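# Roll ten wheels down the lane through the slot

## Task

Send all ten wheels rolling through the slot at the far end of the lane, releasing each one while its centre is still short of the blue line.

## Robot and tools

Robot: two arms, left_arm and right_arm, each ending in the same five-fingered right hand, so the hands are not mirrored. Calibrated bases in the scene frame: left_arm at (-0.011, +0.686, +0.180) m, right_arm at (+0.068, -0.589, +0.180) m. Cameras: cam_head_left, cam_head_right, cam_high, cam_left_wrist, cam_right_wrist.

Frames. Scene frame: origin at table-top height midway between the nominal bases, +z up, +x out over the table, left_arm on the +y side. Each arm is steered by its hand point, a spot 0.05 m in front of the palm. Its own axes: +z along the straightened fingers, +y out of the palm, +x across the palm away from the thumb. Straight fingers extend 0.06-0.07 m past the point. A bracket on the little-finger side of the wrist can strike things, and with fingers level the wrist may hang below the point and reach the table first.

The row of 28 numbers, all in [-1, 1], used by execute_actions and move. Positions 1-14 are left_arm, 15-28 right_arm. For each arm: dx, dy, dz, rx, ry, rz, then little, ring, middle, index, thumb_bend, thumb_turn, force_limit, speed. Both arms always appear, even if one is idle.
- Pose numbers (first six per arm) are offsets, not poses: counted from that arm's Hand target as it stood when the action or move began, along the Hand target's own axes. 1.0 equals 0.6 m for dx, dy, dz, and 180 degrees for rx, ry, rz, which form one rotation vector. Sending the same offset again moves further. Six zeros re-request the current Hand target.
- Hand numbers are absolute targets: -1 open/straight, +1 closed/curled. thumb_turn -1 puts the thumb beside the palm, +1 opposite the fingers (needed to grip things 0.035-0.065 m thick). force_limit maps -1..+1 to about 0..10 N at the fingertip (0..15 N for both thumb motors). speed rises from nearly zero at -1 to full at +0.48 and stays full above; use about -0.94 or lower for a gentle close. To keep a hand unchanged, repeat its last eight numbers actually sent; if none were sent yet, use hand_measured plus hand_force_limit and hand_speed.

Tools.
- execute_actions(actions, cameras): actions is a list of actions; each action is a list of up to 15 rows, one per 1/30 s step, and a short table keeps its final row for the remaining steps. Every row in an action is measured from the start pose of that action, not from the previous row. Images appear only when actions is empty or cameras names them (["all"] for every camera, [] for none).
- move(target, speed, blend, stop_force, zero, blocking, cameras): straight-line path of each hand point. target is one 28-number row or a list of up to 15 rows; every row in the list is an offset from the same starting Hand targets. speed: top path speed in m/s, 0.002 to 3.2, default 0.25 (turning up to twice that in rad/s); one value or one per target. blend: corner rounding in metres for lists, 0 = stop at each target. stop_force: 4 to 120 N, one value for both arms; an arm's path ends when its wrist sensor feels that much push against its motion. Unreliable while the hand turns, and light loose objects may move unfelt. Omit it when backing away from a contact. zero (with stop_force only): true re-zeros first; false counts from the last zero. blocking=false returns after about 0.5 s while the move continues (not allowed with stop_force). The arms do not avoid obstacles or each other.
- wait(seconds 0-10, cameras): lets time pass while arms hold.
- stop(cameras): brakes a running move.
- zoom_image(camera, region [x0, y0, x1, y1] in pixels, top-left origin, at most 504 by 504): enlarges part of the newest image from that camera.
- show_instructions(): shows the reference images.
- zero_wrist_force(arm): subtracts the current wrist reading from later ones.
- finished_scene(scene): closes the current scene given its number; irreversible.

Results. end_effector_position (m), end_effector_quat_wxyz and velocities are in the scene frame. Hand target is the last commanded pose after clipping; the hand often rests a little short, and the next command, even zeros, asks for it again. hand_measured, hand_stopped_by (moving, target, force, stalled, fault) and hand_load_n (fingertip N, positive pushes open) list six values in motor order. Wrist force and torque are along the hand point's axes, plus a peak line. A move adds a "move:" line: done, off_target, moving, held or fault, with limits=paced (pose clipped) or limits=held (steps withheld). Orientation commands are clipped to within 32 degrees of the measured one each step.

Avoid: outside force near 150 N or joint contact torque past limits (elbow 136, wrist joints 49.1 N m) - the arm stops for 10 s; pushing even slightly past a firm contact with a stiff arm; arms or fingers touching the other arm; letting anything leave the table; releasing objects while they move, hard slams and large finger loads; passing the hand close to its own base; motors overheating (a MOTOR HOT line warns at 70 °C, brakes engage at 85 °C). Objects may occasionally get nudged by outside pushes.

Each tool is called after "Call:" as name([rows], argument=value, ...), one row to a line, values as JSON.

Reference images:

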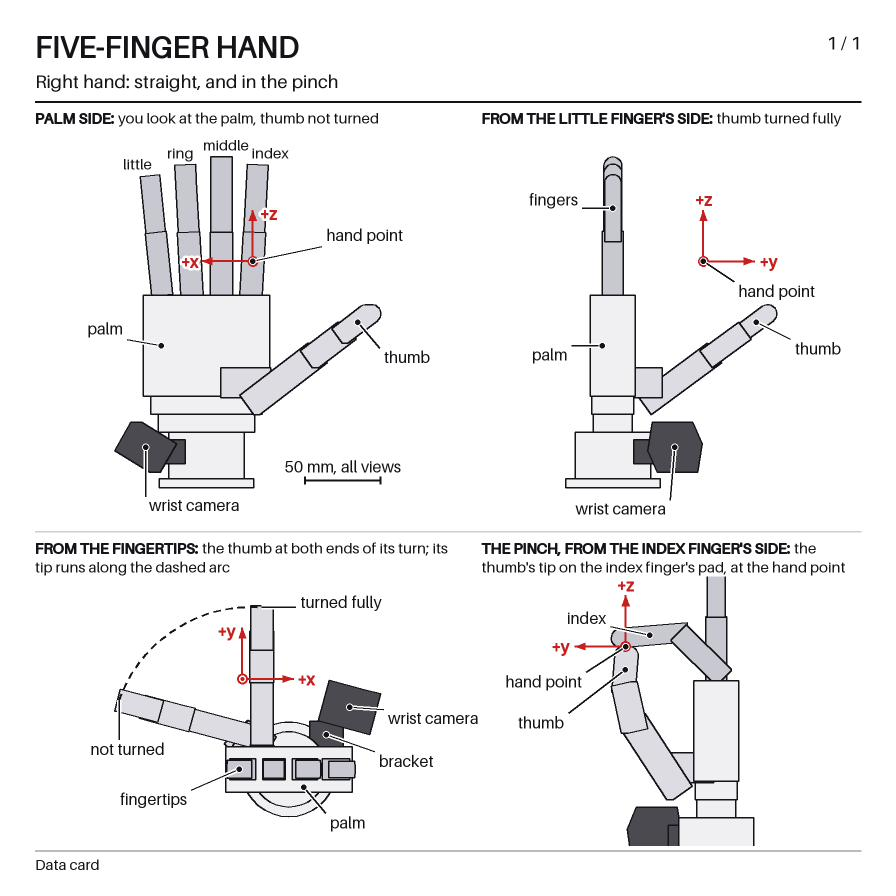

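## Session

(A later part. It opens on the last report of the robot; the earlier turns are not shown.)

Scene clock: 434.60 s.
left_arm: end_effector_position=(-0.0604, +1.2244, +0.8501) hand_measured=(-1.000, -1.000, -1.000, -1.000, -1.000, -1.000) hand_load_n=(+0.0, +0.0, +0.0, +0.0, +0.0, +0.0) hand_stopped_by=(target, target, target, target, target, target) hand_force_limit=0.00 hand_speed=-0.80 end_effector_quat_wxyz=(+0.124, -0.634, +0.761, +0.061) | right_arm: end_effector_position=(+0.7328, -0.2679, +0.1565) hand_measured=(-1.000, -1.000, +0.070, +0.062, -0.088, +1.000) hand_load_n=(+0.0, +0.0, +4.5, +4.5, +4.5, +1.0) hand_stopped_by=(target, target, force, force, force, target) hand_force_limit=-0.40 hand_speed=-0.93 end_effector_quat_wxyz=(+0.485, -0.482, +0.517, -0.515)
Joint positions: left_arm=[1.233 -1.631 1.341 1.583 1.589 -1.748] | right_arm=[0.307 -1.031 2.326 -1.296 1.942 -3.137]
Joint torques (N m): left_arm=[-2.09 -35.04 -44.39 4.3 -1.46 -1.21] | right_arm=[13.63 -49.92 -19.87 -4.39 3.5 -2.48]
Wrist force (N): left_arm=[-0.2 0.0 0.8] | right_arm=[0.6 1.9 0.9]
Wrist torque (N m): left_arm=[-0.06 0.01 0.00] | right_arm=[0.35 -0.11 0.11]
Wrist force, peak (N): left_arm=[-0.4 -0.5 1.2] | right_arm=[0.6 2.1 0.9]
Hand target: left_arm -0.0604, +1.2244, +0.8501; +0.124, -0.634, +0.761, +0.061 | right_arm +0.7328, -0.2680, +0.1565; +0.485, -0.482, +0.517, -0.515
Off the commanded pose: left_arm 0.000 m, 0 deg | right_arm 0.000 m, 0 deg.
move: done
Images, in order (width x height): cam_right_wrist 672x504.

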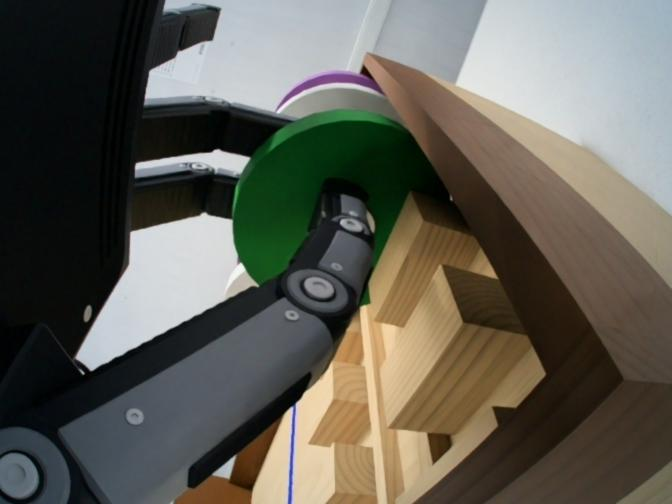

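Call:
move([
  [0,0,0,0,0,0,-1,-1,-1,-1,-1,-1,0,-0.8,0,-0.09,0,0,0,0,-1,-1,0.35,0.35,0.3,1,-0.4,-0.93],
  [0,0,0,0,0,0,-1,-1,-1,-1,-1,-1,0,-0.8,-0.2711,-0.09,-0.0755,0,-0.0073,0,-1,-1,0.35,0.35,0.3,1,-0.4,-0.93],
  [0,0,0,0,0,0,-1,-1,-1,-1,-1,-1,0,-0.8,-0.2711,-0.012,-0.0755,0,-0.0073,0,-1,-1,0.35,0.35,0.3,1,-0.4,-0.93],
], blend=[0.015,0.01,0], speed=[0.2,0.3,0.15])

Call:
move(target=[0,0,0,0,0,0,-1,-1,-1,-1,-1,-1,0,-0.8,0,0.022,0,0,0,0,-1,-1,0.35,0.35,0.3,1,-0.4,-0.93], speed=0.012, stop_force=4)

Call:
move(target=[0,0,0,0,0,0,-1,-1,-1,-1,-1,-1,0,-0.8,0,0,0,0,0,0,-1,-1,-0.08,-0.08,-0.14,1,-0.4,-0.85])

Call:
move(target=[0,0,0,0,0,0,-1,-1,-1,-1,-1,-1,0,-0.8,0,-0.105,0,0,0,0,-1,-1,-0.08,-0.08,-0.14,1,-0.4,-0.85], speed=0.3, cameras=["cam_right_wrist"])

Scene clock: 437.27 s.
left_arm: end_effector_position=(-0.0604, +1.2244, +0.8501) hand_measured=(-1.000, -1.000, -1.000, -1.000, -1.000, -1.000) hand_load_n=(+0.0, +0.0, +0.0, +0.0, +0.0, +0.0) hand_stopped_by=(target, target, target, target, target, target) hand_force_limit=0.00 hand_speed=-0.80 end_effector_quat_wxyz=(+0.124, -0.634, +0.761, +0.061) | right_arm: end_effector_position=(+0.6982, -0.1027, +0.1646) hand_measured=(-1.000, -1.000, +0.070, +0.062, -0.088, +1.000) hand_load_n=(+0.0, +0.0, +3.0, +4.5, +2.0, +1.0) hand_stopped_by=(target, target, force, force, force, target) hand_force_limit=-0.40 hand_speed=-0.93 end_effector_quat_wxyz=(+0.491, -0.488, +0.511, -0.510)
Joint positions: left_arm=[1.233 -1.631 1.341 1.583 1.589 -1.748] | right_arm=[0.613 -0.981 2.149 -1.169 2.225 -3.137]
Joint torques (N m): left_arm=[-2.06 -35.36 -44.38 4.39 -1.47 -1.14] | right_arm=[12.71 -54.11 -24.63 -4.68 3.63 -2.86]
Wrist force (N): left_arm=[-0.4 -0.4 0.9] | right_arm=[0.6 2.2 -0.4]
Wrist torque (N m): left_arm=[-0.11 0.03 -0.02] | right_arm=[0.32 -0.11 0.29]
Wrist force, peak (N): left_arm=[0.6 -0.4 1.4] | right_arm=[0.5 3.3 0.4]
Hand target: left_arm -0.0604, +1.2244, +0.8501; +0.124, -0.634, +0.761, +0.061 | right_arm +0.6982, -0.1027, +0.1645; +0.491, -0.488, +0.511, -0.510
Off the commanded pose: left_arm 0.000 m, 0 deg | right_arm 0.000 m, 0 deg.
move: done

Scene clock: 439.03 s.
left_arm: end_effector_position=(-0.0604, +1.2244, +0.8501) hand_measured=(-1.000, -1.000, -1.000, -1.000, -1.000, -1.000) hand_load_n=(+0.0, +0.0, +0.0, +0.0, +0.0, +0.0) hand_stopped_by=(target, target, target, target, target, target) hand_force_limit=0.00 hand_speed=-0.80 end_effector_quat_wxyz=(+0.124, -0.634, +0.761, +0.061) | right_arm: end_effector_position=(+0.6982, -0.1027, +0.1564) hand_measured=(-1.000, -1.000, +0.070, +0.062, -0.088, +1.000) hand_load_n=(+0.0, +0.0, +3.5, +4.5, +1.5, +0.5) hand_stopped_by=(target, target, force, force, force, target) hand_force_limit=-0.40 hand_speed=-0.93 end_effector_quat_wxyz=(+0.491, -0.488, +0.511, -0.510)
Joint positions: left_arm=[1.233 -1.631 1.341 1.583 1.589 -1.748] | right_arm=[0.613 -0.967 2.149 -1.183 2.225 -3.137]
Joint torques (N m): left_arm=[-0.86 -35.05 -42.53 4.54 -1.23 -1.4] | right_arm=[8.64 -78.72 -10.52 0.11 1.76 -2.1]
Wrist force (N): left_arm=[0.1 -0.6 0.2] | right_arm=[0.7 2.2 -0.3]
Wrist torque (N m): left_arm=[-0.11 -0.02 0.00] | right_arm=[0.32 -0.12 0.30]
Wrist force, peak (N): left_arm=[0.2 -0.9 1.1] | right_arm=[1.2 -4.9 0.1]
Hand target: left_arm -0.0604, +1.2244, +0.8501; +0.124, -0.634, +0.761, +0.061 | right_arm +0.6982, -0.1027, +0.1564; +0.491, -0.488, +0.511, -0.510 (not the last commanded pose)
Off the commanded pose: left_arm 0.000 m, 0 deg | right_arm 0.005 m, 0 deg.
move: contact (right_arm)

Scene clock: 439.67 s.
left_arm: end_effector_position=(-0.0604, +1.2244, +0.8501) hand_measured=(-1.000, -1.000, -1.000, -1.000, -1.000, -1.000) hand_load_n=(+0.0, +0.0, +0.0, +0.0, +0.0, -0.5) hand_stopped_by=(target, target, target, target, target, target) hand_force_limit=0.00 hand_speed=-0.80 end_effector_quat_wxyz=(+0.124, -0.634, +0.761, +0.061) | right_arm: end_effector_position=(+0.6982, -0.1027, +0.1564) hand_measured=(-1.000, -1.000, -0.080, -0.080, -0.140, +1.000) hand_load_n=(+0.0, +0.0, -0.5, +0.0, +0.5, +0.0) hand_stopped_by=(target, target, target, target, target, target) hand_force_limit=-0.40 hand_speed=-0.85 end_effector_quat_wxyz=(+0.491, -0.488, +0.511, -0.510)
Joint positions: left_arm=[1.233 -1.631 1.341 1.583 1.589 -1.748] | right_arm=[0.613 -0.967 2.149 -1.183 2.225 -3.137]
Joint torques (N m): left_arm=[-1.13 -34.7 -44.33 4.68 -1.45 -1.32] | right_arm=[9.93 -77.29 -11.33 0.16 0.05 -2.72]
Wrist force (N): left_arm=[0.2 -0.5 0.4] | right_arm=[0.5 1.8 -0.4]
Wrist torque (N m): left_arm=[-0.10 -0.05 0.01] | right_arm=[0.32 -0.09 0.29]
Wrist force, peak (N): left_arm=[0.6 -0.8 0.9] | right_arm=[0.9 2.0 -0.2]
Hand target: left_arm -0.0604, +1.2244, +0.8501; +0.124, -0.634, +0.761, +0.061 | right_arm +0.6982, -0.1027, +0.1564; +0.491, -0.488, +0.511, -0.510
Off the commanded pose: left_arm 0.000 m, 0 deg | right_arm 0.000 m, 0 deg.
move: done

Scene clock: 440.63 s.
left_arm: end_effector_position=(-0.0604, +1.2244, +0.8501) hand_measured=(-1.000, -1.000, -1.000, -1.000, -1.000, -1.000) hand_load_n=(+0.0, +0.0, +0.0, +0.0, +0.0, +0.0) hand_stopped_by=(target, target, target, target, target, target) hand_force_limit=0.00 hand_speed=-0.80 end_effector_quat_wxyz=(+0.124, -0.634, +0.761, +0.061) | right_arm: end_effector_position=(+0.6981, -0.1030, +0.2193) hand_measured=(-1.000, -1.000, -0.080, -0.080, -0.140, +1.000) hand_load_n=(+0.0, +0.0, +0.0, +0.0, +0.5, +0.0) hand_stopped_by=(target, target, target, target, target, target) hand_force_limit=-0.40 hand_speed=-0.85 end_effector_quat_wxyz=(+0.491, -0.488, +0.511, -0.510)
Joint positions: left_arm=[1.233 -1.631 1.341 1.583 1.589 -1.748] | right_arm=[0.613 -1.078 2.148 -1.071 2.225 -3.137]
Joint torques (N m): left_arm=[-1.13 -34.16 -43.29 4.38 -1.5 -1.07] | right_arm=[-6.77 -79.85 -28.53 0.63 -3.47 1.33]
Wrist force (N): left_arm=[0.2 -0.6 0.5] | right_arm=[0.4 1.6 -0.6]
Wrist torque (N m): left_arm=[-0.12 -0.04 0.00] | right_arm=[0.29 -0.07 0.10]
Wrist force, peak (N): left_arm=[-0.3 -0.8 1.0] | right_arm=[0.5 3.0 -0.6]
Hand target: left_arm -0.0604, +1.2244, +0.8501; +0.124, -0.634, +0.761, +0.061 | right_arm +0.6981, -0.1030, +0.2194; +0.491, -0.488, +0.511, -0.510
Off the commanded pose: left_arm 0.000 m, 0 deg | right_arm 0.000 m, 0 deg.
move: done
Images, in order (width x height): cam_right_wrist 672x504.

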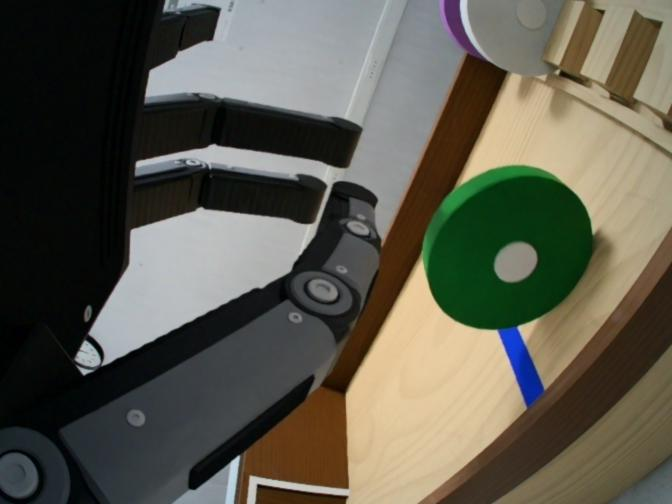

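Call:
move([
  [0,0,0,0,0,0,-1,-1,-1,-1,-1,-1,0,-0.8,0.1021,0,-0.0203,0,0.002,0,-1,-1,-1,0,0.5,1,-0.4,0.48],
  [0,0,0,0,0,0,-1,-1,-1,-1,-1,-1,0,-0.8,0.1021,0.1122,-0.0203,0,0.002,0,-1,-1,-1,0,0.5,1,-0.4,0.48],
], blend=[0.004,0], speed=[0.4,0.2], cameras=["cam_right_wrist"])

Scene clock: 443.60 s.
left_arm: end_effector_position=(-0.0604, +1.2244, +0.8501) hand_measured=(-1.000, -1.000, -1.000, -1.000, -1.000, -1.000) hand_load_n=(+0.0, +0.0, +0.0, +0.5, +0.0, +0.0) hand_stopped_by=(target, target, target, target, target, target) hand_force_limit=0.00 hand_speed=-0.80 end_effector_quat_wxyz=(+0.124, -0.634, +0.761, +0.061) | right_arm: end_effector_position=(+0.6834, -0.1633, +0.1519) hand_measured=(-1.000, -1.000, -1.000, +0.000, +0.500, +1.000) hand_load_n=(+0.0, +0.0, +0.0, +0.0, +0.0, +0.0) hand_stopped_by=(target, target, target, target, target, target) hand_force_limit=-0.40 hand_speed=0.48 end_effector_quat_wxyz=(+0.489, -0.486, +0.513, -0.511)
Joint positions: left_arm=[1.233 -1.631 1.341 1.583 1.589 -1.748] | right_arm=[0.535 -0.998 2.258 -1.261 2.154 -3.137]
Joint torques (N m): left_arm=[-0.69 -35.51 -43.67 4.5 -1.64 -0.86] | right_arm=[-6.07 -51.51 -21.63 -4.76 -2.97 -2.59]
Wrist force (N): left_arm=[0.3 -0.2 0.4] | right_arm=[0.8 2.2 -0.5]
Wrist torque (N m): left_arm=[-0.06 -0.06 0.03] | right_arm=[0.38 -0.14 0.46]
Wrist force, peak (N): left_arm=[0.0 -0.5 1.5] | right_arm=[0.7 3.5 -0.7]
Hand target: left_arm -0.0604, +1.2244, +0.8501; +0.124, -0.634, +0.761, +0.061 | right_arm +0.6834, -0.1633, +0.1518; +0.489, -0.486, +0.513, -0.511
Off the commanded pose: left_arm 0.000 m, 0 deg | right_arm 0.000 m, 0 deg.
move: done
Images, in order (width x height): cam_right_wrist 672x504.

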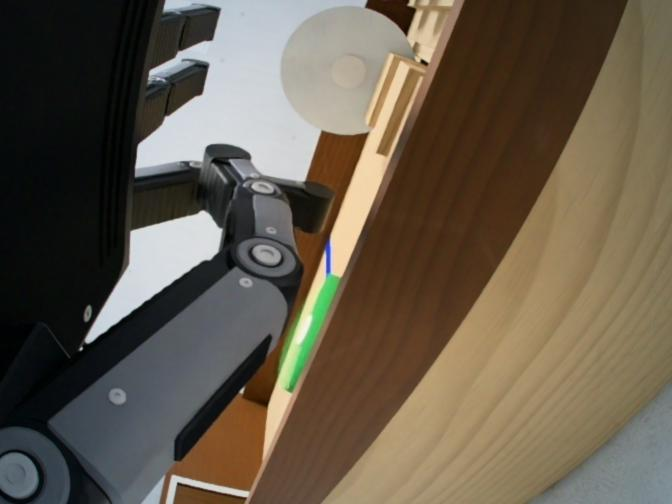

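Call:
move(target=[0,0,0,0,0,0,-1,-1,-1,-1,-1,-1,0,-0.8,0,-0.15,0,0,0,0,-1,-1,-1,0,0.5,1,-0.4,0.48], speed=0.3, cameras=["cam_right_wrist", "cam_high", "cam_head_left"])

Scene clock: 444.83 s.
left_arm: end_effector_position=(-0.0604, +1.2244, +0.8501) hand_measured=(-1.000, -1.000, -1.000, -1.000, -1.000, -1.000) hand_load_n=(+0.0, +0.0, +0.0, +0.0, +0.0, +0.0) hand_stopped_by=(target, target, target, target, target, target) hand_force_limit=0.00 hand_speed=-0.80 end_effector_quat_wxyz=(+0.124, -0.634, +0.761, +0.061) | right_arm: end_effector_position=(+0.6833, -0.1638, +0.2417) hand_measured=(-1.000, -1.000, -1.000, +0.000, +0.500, +1.000) hand_load_n=(+0.0, +0.0, +0.0, +0.0, +0.0, +0.0) hand_stopped_by=(target, target, target, target, target, target) hand_force_limit=-0.40 hand_speed=0.48 end_effector_quat_wxyz=(+0.489, -0.486, +0.513, -0.511)
Joint positions: left_arm=[1.233 -1.631 1.341 1.583 1.589 -1.748] | right_arm=[0.535 -1.173 2.254 -1.082 2.154 -3.137]
Joint torques (N m): left_arm=[-0.59 -33.6 -43.74 4.47 -1.33 -1.28] | right_arm=[-5.12 -62.68 -28.57 0.19 -3.24 1.47]
Wrist force (N): left_arm=[-0.3 -0.4 0.6] | right_arm=[0.2 2.1 -0.4]
Wrist torque (N m): left_arm=[-0.10 0.01 -0.01] | right_arm=[0.37 -0.04 0.07]
Wrist force, peak (N): left_arm=[-0.8 -0.8 1.2] | right_arm=[0.5 3.5 -0.3]
Hand target: left_arm -0.0604, +1.2244, +0.8501; +0.124, -0.634, +0.761, +0.061 | right_arm +0.6833, -0.1638, +0.2418; +0.489, -0.486, +0.513, -0.511
Off the commanded pose: left_arm 0.000 m, 0 deg | right_arm 0.000 m, 0 deg.
move: done
Images, in order (width x height): cam_head_left 896x504, cam_high 896x504, cam_right_wrist 672x504.

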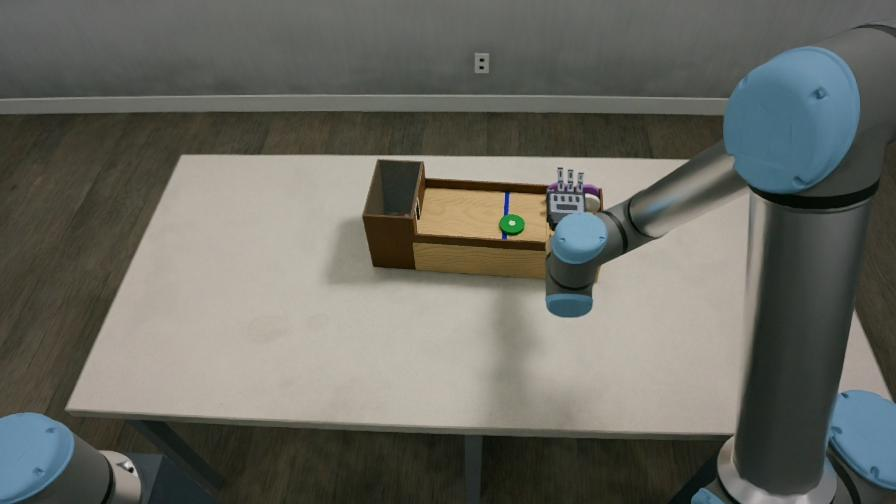

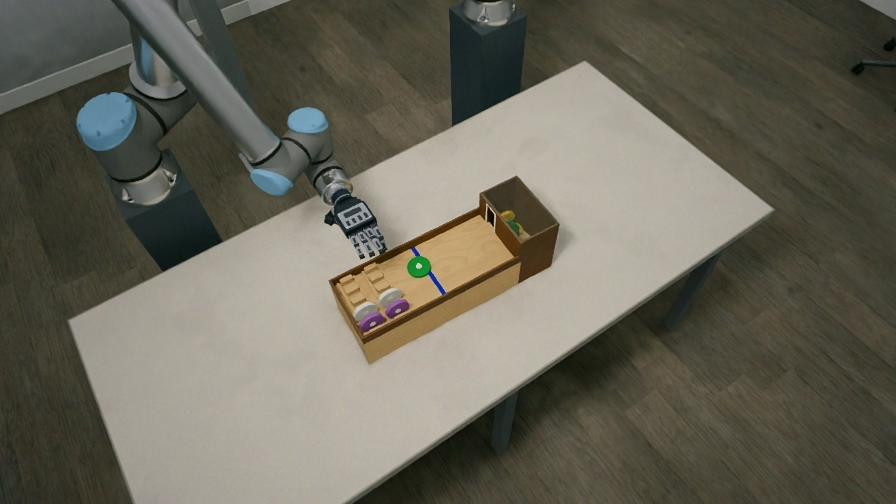

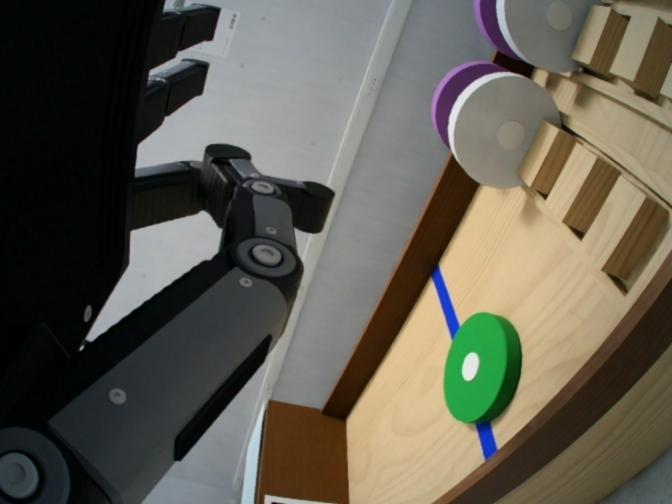

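Call:
move(target=[0,0,0,0,0,0,-1,-1,-1,-1,-1,-1,0,-0.8,-0.0969,0.02,0.0427,-0.1778,-0.3486,-0.1133,-1,-1,-0.75,-0.75,-0.5,1,-0.4,0.3], speed=0.6, cameras=["cam_right_wrist"])

Scene clock: 447.43 s.
left_arm: end_effector_position=(-0.0604, +1.2244, +0.8501) hand_measured=(-1.000, -1.000, -1.000, -1.000, -1.000, -1.000) hand_load_n=(+0.0, +0.0, +0.0, +0.0, +0.0, +0.0) hand_stopped_by=(target, target, target, target, target, target) hand_force_limit=0.00 hand_speed=-0.80 end_effector_quat_wxyz=(+0.124, -0.634, +0.761, +0.061) | right_arm: end_effector_position=(+0.7118, -0.1069, +0.2301) hand_measured=(-1.000, -1.000, -0.750, -0.750, -0.500, +1.000) hand_load_n=(+0.0, +0.0, +0.0, +0.0, +0.0, +0.0) hand_stopped_by=(target, target, target, target, target, target) hand_force_limit=-0.40 hand_speed=0.30 end_effector_quat_wxyz=(-0.443, +0.864, -0.214, +0.109)
Joint positions: left_arm=[1.233 -1.631 1.341 1.583 1.589 -1.748] | right_arm=[0.217 -1.057 1.784 0.114 0.901 -3.746]
Joint torques (N m): left_arm=[0.45 -34.36 -44.43 4.52 -1.54 -1.34] | right_arm=[11.92 -62.64 -36.17 2.86 -3.81 -1.85]
Wrist force (N): left_arm=[-0.1 -0.9 1.0] | right_arm=[0.6 1.6 0.2]
Wrist torque (N m): left_arm=[-0.20 -0.02 -0.02] | right_arm=[0.21 -0.11 0.39]
Wrist force, peak (N): left_arm=[0.8 -0.6 1.3] | right_arm=[0.5 2.4 -0.9]
Hand target: left_arm -0.0604, +1.2244, +0.8501; +0.124, -0.634, +0.761, +0.061 | right_arm +0.7118, -0.1069, +0.2301; -0.443, +0.864, -0.214, +0.109
Off the commanded pose: left_arm 0.000 m, 0 deg | right_arm 0.000 m, 0 deg.
move: done
Images, in order (width x height): cam_right_wrist 672x504.

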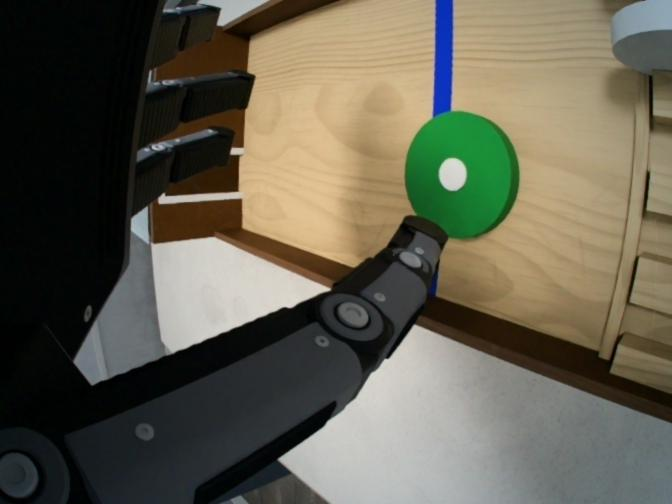

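Call:
move([
  [0,0,0,0,0,0,-1,-1,-1,-1,-1,-1,0,-0.8,0.0048,0.113,0.0857,0,0,0,-1,-1,-0.75,-0.75,-0.45,1,-0.4,0.3],
  [0,0,0,0,0,0,-1,-1,-1,-1,-1,-1,0,-0.8,0.0048,0.1352,0.1018,0,0,0,-1,-1,-0.75,-0.75,-0.45,1,-0.4,0.3],
], speed=[0.15,0.015], stop_force=4)

Call:
move(target=[0,0,0,0,0,0,-1,-1,-1,-1,-1,-1,0,-0.8,0,0,0,0,0,0,-1,-1,-0.3,-0.3,-0.25,1,-0.4,-0.9], cameras=["cam_right_wrist"])

Scene clock: 451.00 s.
left_arm: end_effector_position=(-0.0604, +1.2244, +0.8501) hand_measured=(-1.000, -1.000, -1.000, -1.000, -1.000, -1.000) hand_load_n=(+0.0, +0.0, +0.0, +0.0, +0.0, +0.0) hand_stopped_by=(target, target, target, target, target, target) hand_force_limit=0.00 hand_speed=-0.80 end_effector_quat_wxyz=(+0.124, -0.634, +0.761, +0.061) | right_arm: end_effector_position=(+0.7152, -0.1062, +0.1308) hand_measured=(-1.000, -1.000, -0.750, -0.750, -0.450, +1.000) hand_load_n=(+0.0, +0.0, +0.0, +0.0, -0.5, +0.0) hand_stopped_by=(target, target, target, target, target, target) hand_force_limit=-0.40 hand_speed=0.30 end_effector_quat_wxyz=(-0.443, +0.864, -0.214, +0.109)
Joint positions: left_arm=[1.233 -1.631 1.341 1.583 1.589 -1.748] | right_arm=[0.217 -0.934 1.806 -0.032 0.901 -3.746]
Joint torques (N m): left_arm=[-0.01 -35.34 -43.69 4.41 -1.56 -0.88] | right_arm=[10.9 -83.17 -29.86 3.15 1.51 -0.5]
Wrist force (N): left_arm=[0.8 -0.2 0.7] | right_arm=[0.4 -1.2 -2.9]
Wrist torque (N m): left_arm=[-0.07 -0.14 0.05] | right_arm=[0.04 -0.04 0.14]
Wrist force, peak (N): left_arm=[0.2 -1.4 0.8] | right_arm=[-0.7 -9.7 -14.7]
Hand target: left_arm -0.0604, +1.2244, +0.8501; +0.124, -0.634, +0.761, +0.061 | right_arm +0.7152, -0.1062, +0.1308; -0.443, +0.864, -0.214, +0.109 (not the last commanded pose)
Off the commanded pose: left_arm 0.000 m, 0 deg | right_arm 0.002 m, 0 deg.
move: contact (right_arm); path passed 1 of 2 targets

Scene clock: 451.97 s.
left_arm: end_effector_position=(-0.0604, +1.2244, +0.8501) hand_measured=(-1.000, -1.000, -1.000, -1.000, -1.000, -1.000) hand_load_n=(+0.5, +0.0, +0.0, +0.0, -0.5, +0.0) hand_stopped_by=(target, target, target, target, target, target) hand_force_limit=0.00 hand_speed=-0.80 end_effector_quat_wxyz=(+0.124, -0.634, +0.761, +0.061) | right_arm: end_effector_position=(+0.7152, -0.1062, +0.1308) hand_measured=(-1.000, -1.000, -0.640, -0.556, -0.348, +1.000) hand_load_n=(+0.0, +0.0, +4.0, +4.0, +4.5, +0.0) hand_stopped_by=(target, target, force, force, force, target) hand_force_limit=-0.40 hand_speed=-0.90 end_effector_quat_wxyz=(-0.443, +0.864, -0.214, +0.109)
Joint positions: left_arm=[1.233 -1.631 1.341 1.583 1.589 -1.748] | right_arm=[0.217 -0.934 1.806 -0.032 0.901 -3.746]
Joint torques (N m): left_arm=[-0.57 -35.19 -44.28 4.39 -1.43 -1.11] | right_arm=[10.79 -85.55 -29.43 1.85 0.53 -0.77]
Wrist force (N): left_arm=[0.0 -0.7 1.0] | right_arm=[0.5 -2.4 -0.9]
Wrist torque (N m): left_arm=[-0.18 -0.02 -0.01] | right_arm=[0.39 -0.09 0.11]
Wrist force, peak (N): left_arm=[-0.2 -1.0 1.3] | right_arm=[0.1 -0.4 -3.2]
Hand target: left_arm -0.0604, +1.2244, +0.8501; +0.124, -0.634, +0.761, +0.061 | right_arm +0.7152, -0.1062, +0.1308; -0.443, +0.864, -0.214, +0.109
Off the commanded pose: left_arm 0.000 m, 0 deg | right_arm 0.000 m, 0 deg.
move: done
Images, in order (width x height): cam_right_wrist 672x504.

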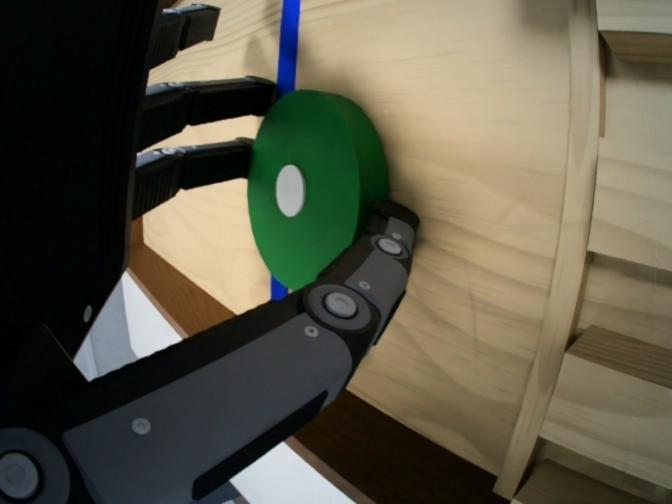

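Call:
move([
  [0,0,0,0,0,0,-1,-1,-1,-1,-1,-1,0,-0.8,0,-0.1348,-0.098,0,0,0,-1,-1,-0.3,-0.3,-0.25,1,-0.4,-0.9],
  [0,0,0,0,0,0,-1,-1,-1,-1,-1,-1,0,-0.8,0.0435,-0.161,-0.0883,-0.0698,0.2355,-0.4428,-1,-1,-0.3,-0.3,-0.25,1,-0.4,-0.9],
], blend=[0.02,0], speed=[0.15,0.5])

Call:
move([
  [0,0,0,0,0,0,-1,-1,-1,-1,-1,-1,0,-0.8,-0.1282,-0.0217,0.0297,0,0,0,-1,-1,-0.3,-0.3,-0.25,1,-0.4,-0.9],
  [0,0,0,0,0,0,-1,-1,-1,-1,-1,-1,0,-0.8,-0.15,-0.0253,0.0348,0,0,0,-1,-1,-0.3,-0.3,-0.25,1,-0.4,-0.9],
], speed=[0.1,0.012], stop_force=4, cameras=["cam_right_wrist"])

Scene clock: 455.80 s.
left_arm: end_effector_position=(-0.0604, +1.2244, +0.8501) hand_measured=(-1.000, -1.000, -1.000, -1.000, -1.000, -1.000) hand_load_n=(+0.0, +0.0, -0.5, +0.0, +0.0, +0.0) hand_stopped_by=(target, target, target, target, target, target) hand_force_limit=0.00 hand_speed=-0.80 end_effector_quat_wxyz=(+0.124, -0.634, +0.761, +0.061) | right_arm: end_effector_position=(+0.7447, -0.1066, +0.2401) hand_measured=(-1.000, -1.000, -0.640, -0.556, -0.348, +1.000) hand_load_n=(-0.5, +0.0, +0.0, +3.5, +4.5, +0.0) hand_stopped_by=(target, target, force, force, force, target) hand_force_limit=-0.40 hand_speed=-0.90 end_effector_quat_wxyz=(-0.086, +0.746, +0.232, +0.619)
Joint positions: left_arm=[1.233 -1.631 1.341 1.583 1.589 -1.748] | right_arm=[0.509 -1.1 2.068 -0.746 1.638 -4.861]
Joint torques (N m): left_arm=[-1.16 -34.32 -44.65 4.74 -1.09 -1.05] | right_arm=[-10.27 -56.12 -19.05 -4.47 -3.12 -3.42]
Wrist force (N): left_arm=[0.2 -0.4 1.0] | right_arm=[-1.3 0.2 -0.7]
Wrist torque (N m): left_arm=[-0.12 -0.06 0.01] | right_arm=[0.11 0.13 0.30]
Wrist force, peak (N): left_arm=[0.0 -1.2 1.0] | right_arm=[0.4 -2.5 -1.2]
Hand target: left_arm -0.0604, +1.2244, +0.8501; +0.124, -0.634, +0.761, +0.061 | right_arm +0.7447, -0.1066, +0.2401; -0.086, +0.746, +0.232, +0.619
Off the commanded pose: left_arm 0.000 m, 0 deg | right_arm 0.000 m, 0 deg.
move: done

Scene clock: 457.97 s.
left_arm: end_effector_position=(-0.0604, +1.2244, +0.8501) hand_measured=(-1.000, -1.000, -1.000, -1.000, -1.000, -1.000) hand_load_n=(+0.0, +0.0, +0.0, +0.0, -0.5, +0.0) hand_stopped_by=(target, target, target, target, target, target) hand_force_limit=0.00 hand_speed=-0.80 end_effector_quat_wxyz=(+0.124, -0.634, +0.761, +0.061) | right_arm: end_effector_position=(+0.7448, -0.1062, +0.1574) hand_measured=(-1.000, -1.000, -0.640, -0.556, -0.348, +1.000) hand_load_n=(+0.0, +0.0, +0.0, +4.0, +4.5, +0.0) hand_stopped_by=(target, target, force, force, force, target) hand_force_limit=-0.40 hand_speed=-0.90 end_effector_quat_wxyz=(-0.086, +0.746, +0.232, +0.619)
Joint positions: left_arm=[1.233 -1.631 1.341 1.583 1.589 -1.748] | right_arm=[0.51 -0.967 2.077 -0.888 1.639 -4.861]
Joint torques (N m): left_arm=[-1.03 -35.01 -43.84 4.58 -1.23 -0.96] | right_arm=[11.11 -76.77 -11.34 1.34 2.27 -0.89]
Wrist force (N): left_arm=[-0.4 -0.1 0.4] | right_arm=[1.9 1.3 -0.3]
Wrist torque (N m): left_arm=[-0.04 0.04 -0.01] | right_arm=[0.13 -0.02 0.51]
Wrist force, peak (N): left_arm=[-0.6 -0.6 1.1] | right_arm=[9.6 3.2 -2.8]
Hand target: left_arm -0.0604, +1.2244, +0.8501; +0.124, -0.634, +0.761, +0.061 | right_arm +0.7448, -0.1062, +0.1574; -0.086, +0.746, +0.232, +0.619 (not the last commanded pose)
Off the commanded pose: left_arm 0.000 m, 0 deg | right_arm 0.011 m, 0 deg.
move: contact (right_arm); path passed 1 of 2 targets
Images, in order (width x height): cam_right_wrist 672x504.

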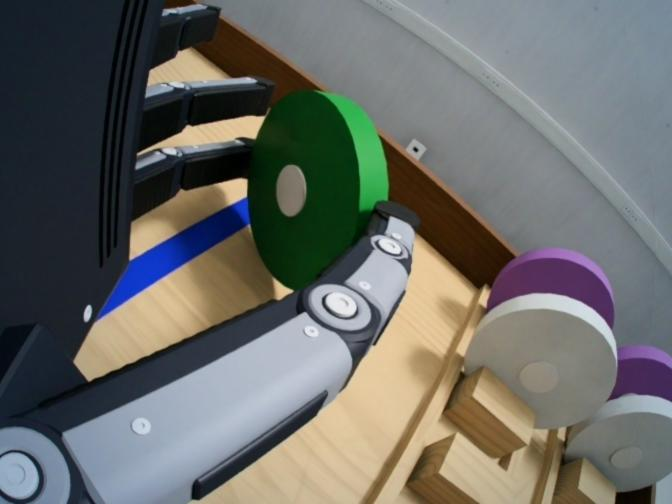

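Call:
move([
  [0,0,0,0,0,0,-1,-1,-1,-1,-1,-1,0,-0.8,0.0161,0.0026,-0.0037,0,0,0,-1,-1,-0.3,-0.3,-0.25,1,-0.4,-0.9],
  [0,0,0,0,0,0,-1,-1,-1,-1,-1,-1,0,-0.8,0.0266,0.0403,0.07,0,0,0,-1,-1,-0.3,-0.3,-0.25,1,-0.4,-0.9],
], blend=[0.003,0], speed=0.1)

Call:
move([
  [0,0,0,0,0,0,-1,-1,-1,-1,-1,-1,0,-0.8,-0.016,-0.0026,0.0037,0,0,0,-1,-1,-0.3,-0.3,-0.25,1,-0.4,-0.9],
  [0,0,0,0,0,0,-1,-1,-1,-1,-1,-1,0,-0.8,-0.042,-0.0069,0.0096,0,0,0,-1,-1,-0.3,-0.3,-0.25,1,-0.4,-0.9],
], speed=[0.06,0.012], stop_force=4, cameras=["cam_right_wrist"])

Scene clock: 460.80 s.
left_arm: end_effector_position=(-0.0604, +1.2244, +0.8501) hand_measured=(-1.000, -1.000, -1.000, -1.000, -1.000, -1.000) hand_load_n=(+0.0, +0.0, +0.0, +0.0, +0.0, +0.0) hand_stopped_by=(target, target, target, target, target, target) hand_force_limit=0.00 hand_speed=-0.80 end_effector_quat_wxyz=(+0.124, -0.634, +0.761, +0.061) | right_arm: end_effector_position=(+0.7947, -0.1062, +0.1674) hand_measured=(-1.000, -1.000, -0.640, -0.556, -0.348, +1.000) hand_load_n=(+0.0, +0.0, -0.5, +4.0, +4.0, +0.0) hand_stopped_by=(target, target, force, force, force, target) hand_force_limit=-0.40 hand_speed=-0.90 end_effector_quat_wxyz=(-0.086, +0.746, +0.232, +0.619)
Joint positions: left_arm=[1.233 -1.631 1.341 1.583 1.589 -1.748] | right_arm=[0.47 -0.951 2.003 -0.831 1.6 -4.869]
Joint torques (N m): left_arm=[-0.64 -33.97 -43.38 4.33 -1.66 -1.16] | right_arm=[-5.89 -64.28 -27.93 1.26 -3.27 -2.67]
Wrist force (N): left_arm=[0.0 -0.2 0.6] | right_arm=[-1.2 0.2 -0.9]
Wrist torque (N m): left_arm=[-0.06 -0.02 0.01] | right_arm=[0.10 0.11 0.26]
Wrist force, peak (N): left_arm=[0.4 -0.5 1.3] | right_arm=[2.2 1.4 -0.4]
Hand target: left_arm -0.0604, +1.2244, +0.8501; +0.124, -0.634, +0.761, +0.061 | right_arm +0.7948, -0.1062, +0.1674; -0.086, +0.746, +0.232, +0.619
Off the commanded pose: left_arm 0.000 m, 0 deg | right_arm 0.000 m, 0 deg.
move: done

Scene clock: 463.27 s.
left_arm: end_effector_position=(-0.0604, +1.2244, +0.8501) hand_measured=(-1.000, -1.000, -1.000, -1.000, -1.000, -1.000) hand_load_n=(+0.0, +0.0, +0.0, +0.0, +0.0, +0.0) hand_stopped_by=(target, target, target, target, target, target) hand_force_limit=0.00 hand_speed=-0.80 end_effector_quat_wxyz=(+0.124, -0.634, +0.761, +0.061) | right_arm: end_effector_position=(+0.7948, -0.1062, +0.1432) hand_measured=(-1.000, -1.000, -0.640, -0.556, -0.346, +1.000) hand_load_n=(+0.0, +0.0, +0.0, -1.5, +0.0, +0.0) hand_stopped_by=(target, target, force, force, force, target) hand_force_limit=-0.40 hand_speed=-0.90 end_effector_quat_wxyz=(-0.086, +0.746, +0.232, +0.619)
Joint positions: left_arm=[1.233 -1.631 1.341 1.583 1.589 -1.748] | right_arm=[0.47 -0.913 2.002 -0.868 1.6 -4.869]
Joint torques (N m): left_arm=[-1.76 -34.44 -43.68 4.46 -1.53 -1.11] | right_arm=[-6.72 -80.53 -13.48 1.31 -2.37 -1.87]
Wrist force (N): left_arm=[0.2 -0.1 0.8] | right_arm=[1.0 0.3 -1.8]
Wrist torque (N m): left_arm=[-0.07 -0.05 0.02] | right_arm=[0.09 0.27 0.31]
Wrist force, peak (N): left_arm=[-0.2 -1.0 1.3] | right_arm=[7.4 -0.7 -5.1]
Hand target: left_arm -0.0604, +1.2244, +0.8501; +0.124, -0.634, +0.761, +0.061 | right_arm +0.7948, -0.1062, +0.1432; -0.086, +0.746, +0.232, +0.619 (not the last commanded pose)
Off the commanded pose: left_arm 0.000 m, 0 deg | right_arm 0.002 m, 0 deg.
move: contact (right_arm); path passed 1 of 2 targets
Images, in order (width x height): cam_right_wrist 672x504.

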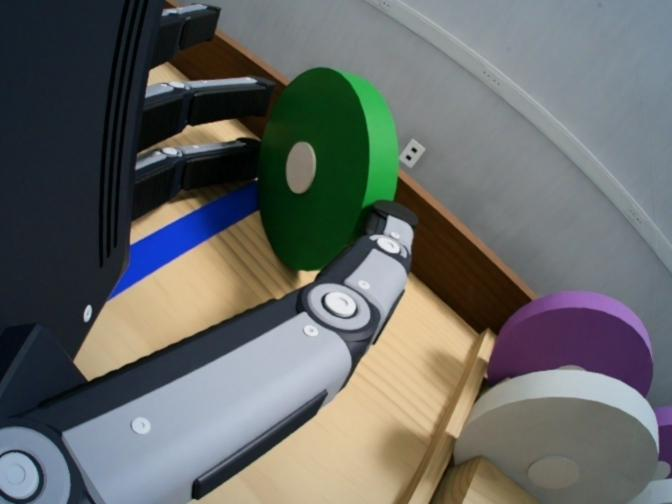

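Call:
move(target=[0,0,0,0,0,0,-1,-1,-1,-1,-1,-1,0,-0.8,0,0,0,0,0,0,-1,-1,-0.75,-0.65,-0.48,1,-0.4,-0.75])

Call:
move([
  [0,0,0,0,0,0,-1,-1,-1,-1,-1,-1,0,-0.8,0.024,-0.0432,-0.0397,0,0,0,-1,-1,-0.75,-0.65,-0.48,1,-0.4,-0.75],
  [0,0,0,0,0,0,-1,-1,-1,-1,-1,-1,0,-0.8,0.2,-0.0307,-0.0843,0,0,0,-1,-1,-0.75,-0.65,-0.48,1,-0.4,-0.75],
], speed=[0.06,0.25])

Call:
move(target=[0,0,0,0,0,0,-1,-1,-1,-1,-1,-1,0,-0.8,-0.103,0.0868,-0.0088,-0.2071,0.2748,0.5395,-1,-1,-0.08,-0.08,-0.17,1,-0.4,0.3], speed=0.7, cameras=["cam_right_wrist"])

Scene clock: 464.77 s.
left_arm: end_effector_position=(-0.0604, +1.2244, +0.8501) hand_measured=(-1.000, -1.000, -1.000, -1.000, -1.000, -1.000) hand_load_n=(+0.0, +0.0, +0.0, +0.0, +0.0, +0.0) hand_stopped_by=(target, target, target, target, target, target) hand_force_limit=0.00 hand_speed=-0.80 end_effector_quat_wxyz=(+0.124, -0.634, +0.761, +0.061) | right_arm: end_effector_position=(+0.7948, -0.1062, +0.1432) hand_measured=(-1.000, -1.000, -0.750, -0.614, -0.480, +1.000) hand_load_n=(+0.0, +0.0, +0.0, -13.5, +0.0, +0.0) hand_stopped_by=(target, target, target, stalled, target, target) hand_force_limit=-0.40 hand_speed=-0.75 end_effector_quat_wxyz=(-0.086, +0.746, +0.232, +0.619)
Joint positions: left_arm=[1.233 -1.631 1.341 1.583 1.589 -1.748] | right_arm=[0.47 -0.913 2.002 -0.868 1.6 -4.869]
Joint torques (N m): left_arm=[-0.78 -34.18 -44.84 4.62 -1.53 -1.06] | right_arm=[-0.19 -56.23 -13.44 0.64 -2.2 -1.86]
Wrist force (N): left_arm=[-0.1 -0.2 0.7] | right_arm=[12.7 7.2 -6.9]
Wrist torque (N m): left_arm=[-0.07 -0.02 0.00] | right_arm=[-0.15 0.93 0.66]
Wrist force, peak (N): left_arm=[0.6 -0.2 1.2] | right_arm=[13.3 7.9 -7.1]
Hand target: left_arm -0.0604, +1.2244, +0.8501; +0.124, -0.634, +0.761, +0.061 | right_arm +0.7948, -0.1062, +0.1432; -0.086, +0.746, +0.232, +0.619
Off the commanded pose: left_arm 0.000 m, 0 deg | right_arm 0.000 m, 0 deg.
move: done

Scene clock: 466.77 s.
left_arm: end_effector_position=(-0.0604, +1.2244, +0.8501) hand_measured=(-1.000, -1.000, -1.000, -1.000, -1.000, -1.000) hand_load_n=(+0.0, +0.0, +0.0, +0.0, +0.0, +0.0) hand_stopped_by=(target, target, target, target, target, target) hand_force_limit=0.00 hand_speed=-0.80 end_effector_quat_wxyz=(+0.124, -0.634, +0.761, +0.061) | right_arm: end_effector_position=(+0.7571, -0.0823, +0.2668) hand_measured=(-1.000, -1.000, -0.750, -0.616, -0.480, +1.000) hand_load_n=(+0.0, +0.0, +0.0, +0.0, +0.0, +0.0) hand_stopped_by=(target, target, target, stalled, target, target) hand_force_limit=-0.40 hand_speed=-0.75 end_effector_quat_wxyz=(-0.086, +0.746, +0.232, +0.619)
Joint positions: left_arm=[1.233 -1.631 1.341 1.583 1.589 -1.748] | right_arm=[0.535 -1.109 2.007 -0.676 1.663 -4.855]
Joint torques (N m): left_arm=[-0.76 -35.18 -43.85 4.44 -1.33 -1.27] | right_arm=[12.96 -74.93 -35.13 0.11 3.47 1.45]
Wrist force (N): left_arm=[0.0 0.0 0.6] | right_arm=[-1.3 0.0 -0.5]
Wrist torque (N m): left_arm=[-0.03 -0.01 0.01] | right_arm=[0.06 0.14 -0.07]
Wrist force, peak (N): left_arm=[-0.1 -1.0 1.2] | right_arm=[12.9 7.4 -7.0]
Hand target: left_arm -0.0604, +1.2244, +0.8501; +0.124, -0.634, +0.761, +0.061 | right_arm +0.7571, -0.0823, +0.2668; -0.086, +0.746, +0.232, +0.619
Off the commanded pose: left_arm 0.000 m, 0 deg | right_arm 0.000 m, 0 deg.
move: done

Scene clock: 469.27 s.
left_arm: end_effector_position=(-0.0604, +1.2244, +0.8501) hand_measured=(-1.000, -1.000, -1.000, -1.000, -1.000, -1.000) hand_load_n=(+0.0, +0.0, +0.0, +0.0, +0.0, -0.5) hand_stopped_by=(target, target, target, target, target, target) hand_force_limit=0.00 hand_speed=-0.80 end_effector_quat_wxyz=(+0.124, -0.634, +0.761, +0.061) | right_arm: end_effector_position=(+0.7681, -0.1450, +0.2168) hand_measured=(-1.000, -1.000, -0.080, -0.080, -0.170, +1.000) hand_load_n=(+0.0, +0.0, +0.0, +0.0, +0.0, +0.0) hand_stopped_by=(target, target, target, target, target, target) hand_force_limit=-0.40 hand_speed=0.30 end_effector_quat_wxyz=(+0.367, -0.364, +0.607, -0.604)
Joint positions: left_arm=[1.233 -1.631 1.341 1.583 1.589 -1.748] | right_arm=[0.629 -0.961 1.914 -0.951 2.684 -3.135]
Joint torques (N m): left_arm=[-2.97 -35.21 -44.58 4.44 -1.74 -1.14] | right_arm=[-6.19 -87.37 -31.5 0.38 -3.35 1.72]
Wrist force (N): left_arm=[0.0 -0.6 0.8] | right_arm=[1.0 1.8 -0.1]
Wrist torque (N m): left_arm=[-0.14 -0.04 0.00] | right_arm=[0.29 -0.17 0.09]
Wrist force, peak (N): left_arm=[0.3 -0.9 1.2] | right_arm=[-1.0 1.9 -1.1]
Hand target: left_arm -0.0604, +1.2244, +0.8501; +0.124, -0.634, +0.761, +0.061 | right_arm +0.7681, -0.1450, +0.2168; +0.367, -0.364, +0.607, -0.604
Off the commanded pose: left_arm 0.000 m, 0 deg | right_arm 0.000 m, 0 deg.
move: done
Images, in order (width x height): cam_right_wrist 672x504.

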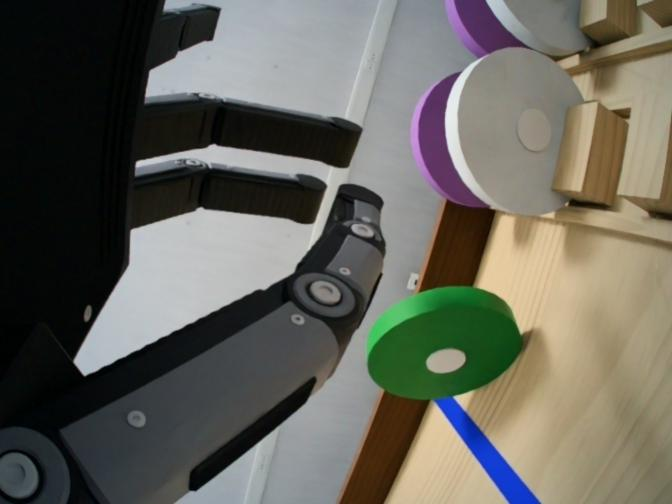

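Call:
move(target=[0,0,0,0,0,0,-1,-1,-1,-1,-1,-1,0,-0.8,-0.085,-0.004,0.0027,0,0.0833,0,-1,-1,-0.08,-0.08,-0.17,1,-0.4,0.3], speed=0.35, cameras=["cam_right_wrist"])

Scene clock: 471.17 s.
left_arm: end_effector_position=(-0.0604, +1.2244, +0.8501) hand_measured=(-1.000, -1.000, -1.000, -1.000, -1.000, -1.000) hand_load_n=(+0.0, +0.0, +0.0, +0.0, +0.0, +0.0) hand_stopped_by=(target, target, target, target, target, target) hand_force_limit=0.00 hand_speed=-0.80 end_effector_quat_wxyz=(+0.124, -0.634, +0.761, +0.061) | right_arm: end_effector_position=(+0.7933, -0.1007, +0.2195) hand_measured=(-1.000, -1.000, -0.080, -0.080, -0.170, +1.000) hand_load_n=(+0.0, +0.0, +0.0, +0.0, +0.0, +0.0) hand_stopped_by=(target, target, target, target, target, target) hand_force_limit=-0.40 hand_speed=0.30 end_effector_quat_wxyz=(+0.285, -0.282, +0.649, -0.647)
Joint positions: left_arm=[1.233 -1.631 1.341 1.583 1.589 -1.748] | right_arm=[0.693 -0.833 1.644 -0.8 3.01 -3.126]
Joint torques (N m): left_arm=[0.4 -35.4 -43.88 4.52 -1.44 -1.03] | right_arm=[6.8 -80.63 -35.63 1.78 3.81 2.52]
Wrist force (N): left_arm=[0.4 -0.4 0.8] | right_arm=[0.3 1.5 -0.4]
Wrist torque (N m): left_arm=[-0.10 -0.08 0.03] | right_arm=[0.28 -0.08 0.05]
Wrist force, peak (N): left_arm=[0.2 -0.8 1.2] | right_arm=[1.7 1.7 -0.4]
Hand target: left_arm -0.0604, +1.2244, +0.8501; +0.124, -0.634, +0.761, +0.061 | right_arm +0.7933, -0.1007, +0.2195; +0.284, -0.282, +0.649, -0.647
Off the commanded pose: left_arm 0.000 m, 0 deg | right_arm 0.000 m, 0 deg.
move: done
Images, in order (width x height): cam_right_wrist 672x504.

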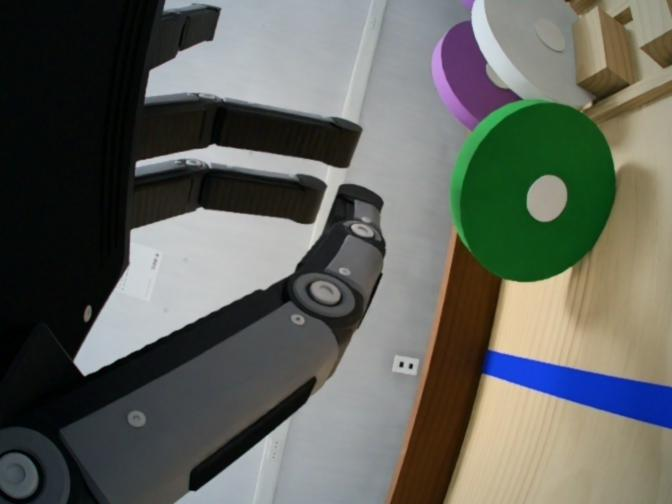

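Call:
move(target=[0,0,0,0,0,0,-1,-1,-1,-1,-1,-1,0,-0.8,0.0738,0,0.0179,0,-0.0683,0,-1,-1,-0.08,-0.08,-0.17,1,-0.4,0.3], speed=0.35, cameras=["cam_right_wrist"])

Scene clock: 472.93 s.
left_arm: end_effector_position=(-0.0604, +1.2244, +0.8501) hand_measured=(-1.000, -1.000, -1.000, -1.000, -1.000, -1.000) hand_load_n=(+0.0, +0.0, +0.0, +0.0, +0.0, +0.0) hand_stopped_by=(target, target, target, target, target, target) hand_force_limit=0.00 hand_speed=-0.80 end_effector_quat_wxyz=(+0.124, -0.634, +0.761, +0.061) | right_arm: end_effector_position=(+0.7711, -0.1404, +0.2192) hand_measured=(-1.000, -1.000, -0.080, -0.080, -0.170, +1.000) hand_load_n=(+0.0, -0.5, +0.0, +0.0, +0.0, +0.0) hand_stopped_by=(target, target, target, target, target, target) hand_force_limit=-0.40 hand_speed=0.30 end_effector_quat_wxyz=(+0.352, -0.349, +0.615, -0.613)
Joint positions: left_arm=[1.233 -1.631 1.341 1.583 1.589 -1.748] | right_arm=[0.641 -0.946 1.875 -0.927 2.743 -3.133]
Joint torques (N m): left_arm=[-0.46 -34.51 -43.89 4.19 -1.2 -1.22] | right_arm=[-10.49 -90.39 -19.05 -3.34 -3.08 -2.76]
Wrist force (N): left_arm=[0.5 -0.5 0.8] | right_arm=[0.4 1.7 -0.6]
Wrist torque (N m): left_arm=[-0.13 -0.10 0.03] | right_arm=[0.32 -0.07 0.41]
Wrist force, peak (N): left_arm=[0.4 -0.4 1.5] | right_arm=[1.6 1.7 -0.5]
Hand target: left_arm -0.0604, +1.2244, +0.8501; +0.124, -0.634, +0.761, +0.061 | right_arm +0.7711, -0.1405, +0.2192; +0.352, -0.349, +0.615, -0.613
Off the commanded pose: left_arm 0.000 m, 0 deg | right_arm 0.000 m, 0 deg.
move: done
Images, in order (width x height): cam_right_wrist 672x504.

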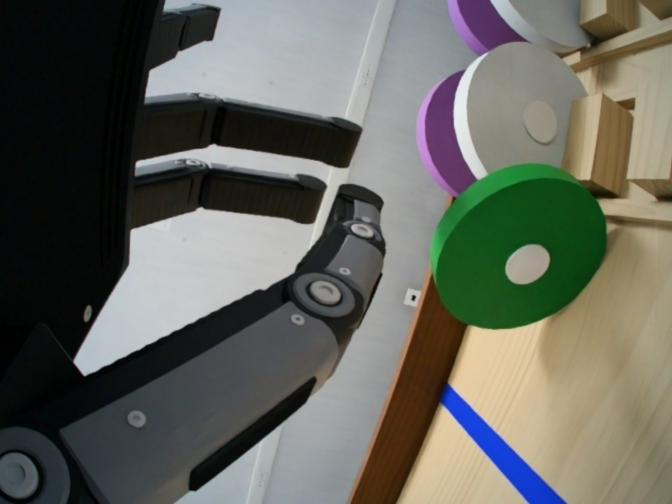

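Call:
move([
  [0,0,0,0,0,0,-1,-1,-1,-1,-1,-1,0,-0.8,0,0.045,-0.0085,0,0,0,-1,-1,-0.08,-0.08,-0.17,1,-0.4,0.3],
  [0,0,0,0,0,0,-1,-1,-1,-1,-1,-1,0,-0.8,0,0.1045,-0.0085,0,0,0,-1,-1,-0.08,-0.08,-0.17,1,-0.4,0.3],
], speed=[0.12,0.03], stop_force=4, cameras=["cam_right_wrist"])

Scene clock: 475.77 s.
left_arm: end_effector_position=(-0.0604, +1.2244, +0.8501) hand_measured=(-1.000, -1.000, -1.000, -1.000, -1.000, -1.000) hand_load_n=(+0.0, +0.0, +0.5, +0.0, +0.0, +0.0) hand_stopped_by=(target, target, target, target, target, target) hand_force_limit=0.00 hand_speed=-0.80 end_effector_quat_wxyz=(+0.124, -0.634, +0.761, +0.061) | right_arm: end_effector_position=(+0.7667, -0.1376, +0.1706) hand_measured=(-1.000, -1.000, -0.080, -0.080, -0.170, +1.000) hand_load_n=(+0.0, +0.0, +0.0, +0.0, +0.0, +0.0) hand_stopped_by=(target, target, target, target, target, target) hand_force_limit=-0.40 hand_speed=0.30 end_effector_quat_wxyz=(+0.352, -0.349, +0.615, -0.613)
Joint positions: left_arm=[1.233 -1.631 1.341 1.583 1.589 -1.748] | right_arm=[0.648 -0.878 1.879 -0.998 2.75 -3.133]
Joint torques (N m): left_arm=[-1.35 -34.84 -44.23 4.35 -1.4 -1] | right_arm=[-1.32 -88.08 -15.78 1.74 3.86 -1.36]
Wrist force (N): left_arm=[-0.4 -0.6 1.0] | right_arm=[-1.3 0.1 -1.4]
Wrist torque (N m): left_arm=[-0.16 0.03 -0.03] | right_arm=[0.37 -0.11 0.36]
Wrist force, peak (N): left_arm=[-0.1 -1.1 0.9] | right_arm=[-4.8 -4.6 -4.0]
Hand target: left_arm -0.0604, +1.2244, +0.8501; +0.124, -0.634, +0.761, +0.061 | right_arm +0.7667, -0.1377, +0.1706; +0.352, -0.349, +0.615, -0.613 (not the last commanded pose)
Off the commanded pose: left_arm 0.000 m, 0 deg | right_arm 0.014 m, 0 deg.
move: contact (right_arm); path passed 1 of 2 targets
Images, in order (width x height): cam_right_wrist 672x504.

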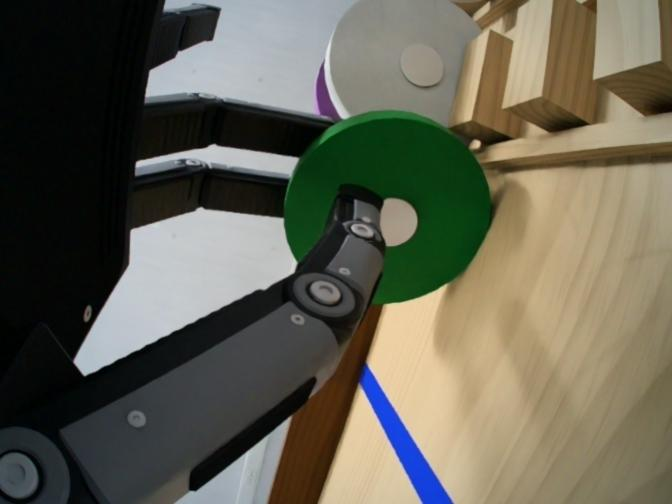

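Call:
move([
  [0,0,0,0,0,0,-1,-1,-1,-1,-1,-1,0,-0.8,0,-0.015,0,0,0,0,-1,-1,-0.08,-0.08,-0.17,1,-0.4,0.3],
  [0,0,0,0,0,0,-1,-1,-1,-1,-1,-1,0,-0.8,-0.0183,-0.013,0,0,0,0,-1,-1,-0.08,-0.08,-0.17,1,-0.4,0.3],
], speed=0.1, blend=[0.003,0])

Call:
move(target=[0,0,0,0,0,0,-1,-1,-1,-1,-1,-1,0,-0.8,0,0.0363,0,0,0,0,-1,-1,-0.08,-0.08,-0.17,1,-0.4,0.3], speed=0.03, stop_force=4, cameras=["cam_right_wrist"])

Scene clock: 477.17 s.
left_arm: end_effector_position=(-0.0604, +1.2244, +0.8501) hand_measured=(-1.000, -1.000, -1.000, -1.000, -1.000, -1.000) hand_load_n=(+0.0, +0.0, +0.0, +0.0, +0.0, -0.5) hand_stopped_by=(target, target, target, target, target, target) hand_force_limit=0.00 hand_speed=-0.80 end_effector_quat_wxyz=(+0.124, -0.634, +0.761, +0.061) | right_arm: end_effector_position=(+0.7723, -0.1283, +0.1785) hand_measured=(-1.000, -1.000, -0.080, -0.080, -0.170, +1.000) hand_load_n=(+0.0, -0.5, +0.0, +0.0, +0.5, +0.0) hand_stopped_by=(target, target, target, target, target, target) hand_force_limit=-0.40 hand_speed=0.30 end_effector_quat_wxyz=(+0.352, -0.349, +0.615, -0.613)
Joint positions: left_arm=[1.233 -1.631 1.341 1.583 1.589 -1.748] | right_arm=[0.654 -0.879 1.855 -0.974 2.756 -3.133]
Joint torques (N m): left_arm=[-1.46 -34.58 -43.91 4.18 -1.44 -1.15] | right_arm=[12.83 -71.41 -28.94 0.83 3.72 1.53]
Wrist force (N): left_arm=[0.1 -0.5 0.4] | right_arm=[0.5 1.3 -0.3]
Wrist torque (N m): left_arm=[-0.10 -0.02 0.01] | right_arm=[0.24 -0.10 0.33]
Wrist force, peak (N): left_arm=[0.0 -0.8 1.3] | right_arm=[0.4 2.3 -0.7]
Hand target: left_arm -0.0604, +1.2244, +0.8501; +0.124, -0.634, +0.761, +0.061 | right_arm +0.7723, -0.1282, +0.1785; +0.352, -0.349, +0.615, -0.613
Off the commanded pose: left_arm 0.000 m, 0 deg | right_arm 0.000 m, 0 deg.
move: done

Scene clock: 478.83 s.
left_arm: end_effector_position=(-0.0604, +1.2244, +0.8501) hand_measured=(-1.000, -1.000, -1.000, -1.000, -1.000, -1.000) hand_load_n=(+0.0, +0.0, +0.0, +0.0, +0.0, +0.0) hand_stopped_by=(target, target, target, target, target, target) hand_force_limit=0.00 hand_speed=-0.80 end_effector_quat_wxyz=(+0.124, -0.634, +0.761, +0.061) | right_arm: end_effector_position=(+0.7723, -0.1281, +0.1567) hand_measured=(-1.000, -1.000, -0.080, -0.080, -0.170, +1.000) hand_load_n=(+0.0, +0.0, +0.0, +0.0, +0.0, +0.0) hand_stopped_by=(target, target, target, target, target, target) hand_force_limit=-0.40 hand_speed=0.30 end_effector_quat_wxyz=(+0.352, -0.349, +0.615, -0.613)
Joint positions: left_arm=[1.233 -1.631 1.341 1.583 1.589 -1.748] | right_arm=[0.654 -0.847 1.854 -1.004 2.756 -3.133]
Joint torques (N m): left_arm=[-1.4 -35.42 -43.81 4.47 -1.4 -1.29] | right_arm=[13.85 -67.01 -28.05 -3.45 3.67 -2.83]
Wrist force (N): left_arm=[0.1 -0.1 1.2] | right_arm=[0.5 1.5 -0.7]
Wrist torque (N m): left_arm=[-0.09 -0.06 0.01] | right_arm=[0.30 -0.09 0.23]
Wrist force, peak (N): left_arm=[-0.2 -0.8 1.4] | right_arm=[0.4 2.1 -0.6]
Hand target: left_arm -0.0604, +1.2244, +0.8501; +0.124, -0.634, +0.761, +0.061 | right_arm +0.7723, -0.1281, +0.1567; +0.352, -0.349, +0.615, -0.613
Off the commanded pose: left_arm 0.000 m, 0 deg | right_arm 0.000 m, 0 deg.
move: done
Images, in order (width x height): cam_right_wrist 672x504.

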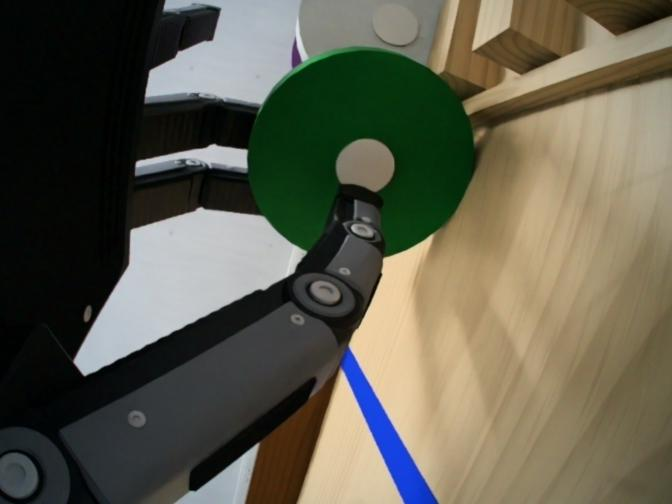

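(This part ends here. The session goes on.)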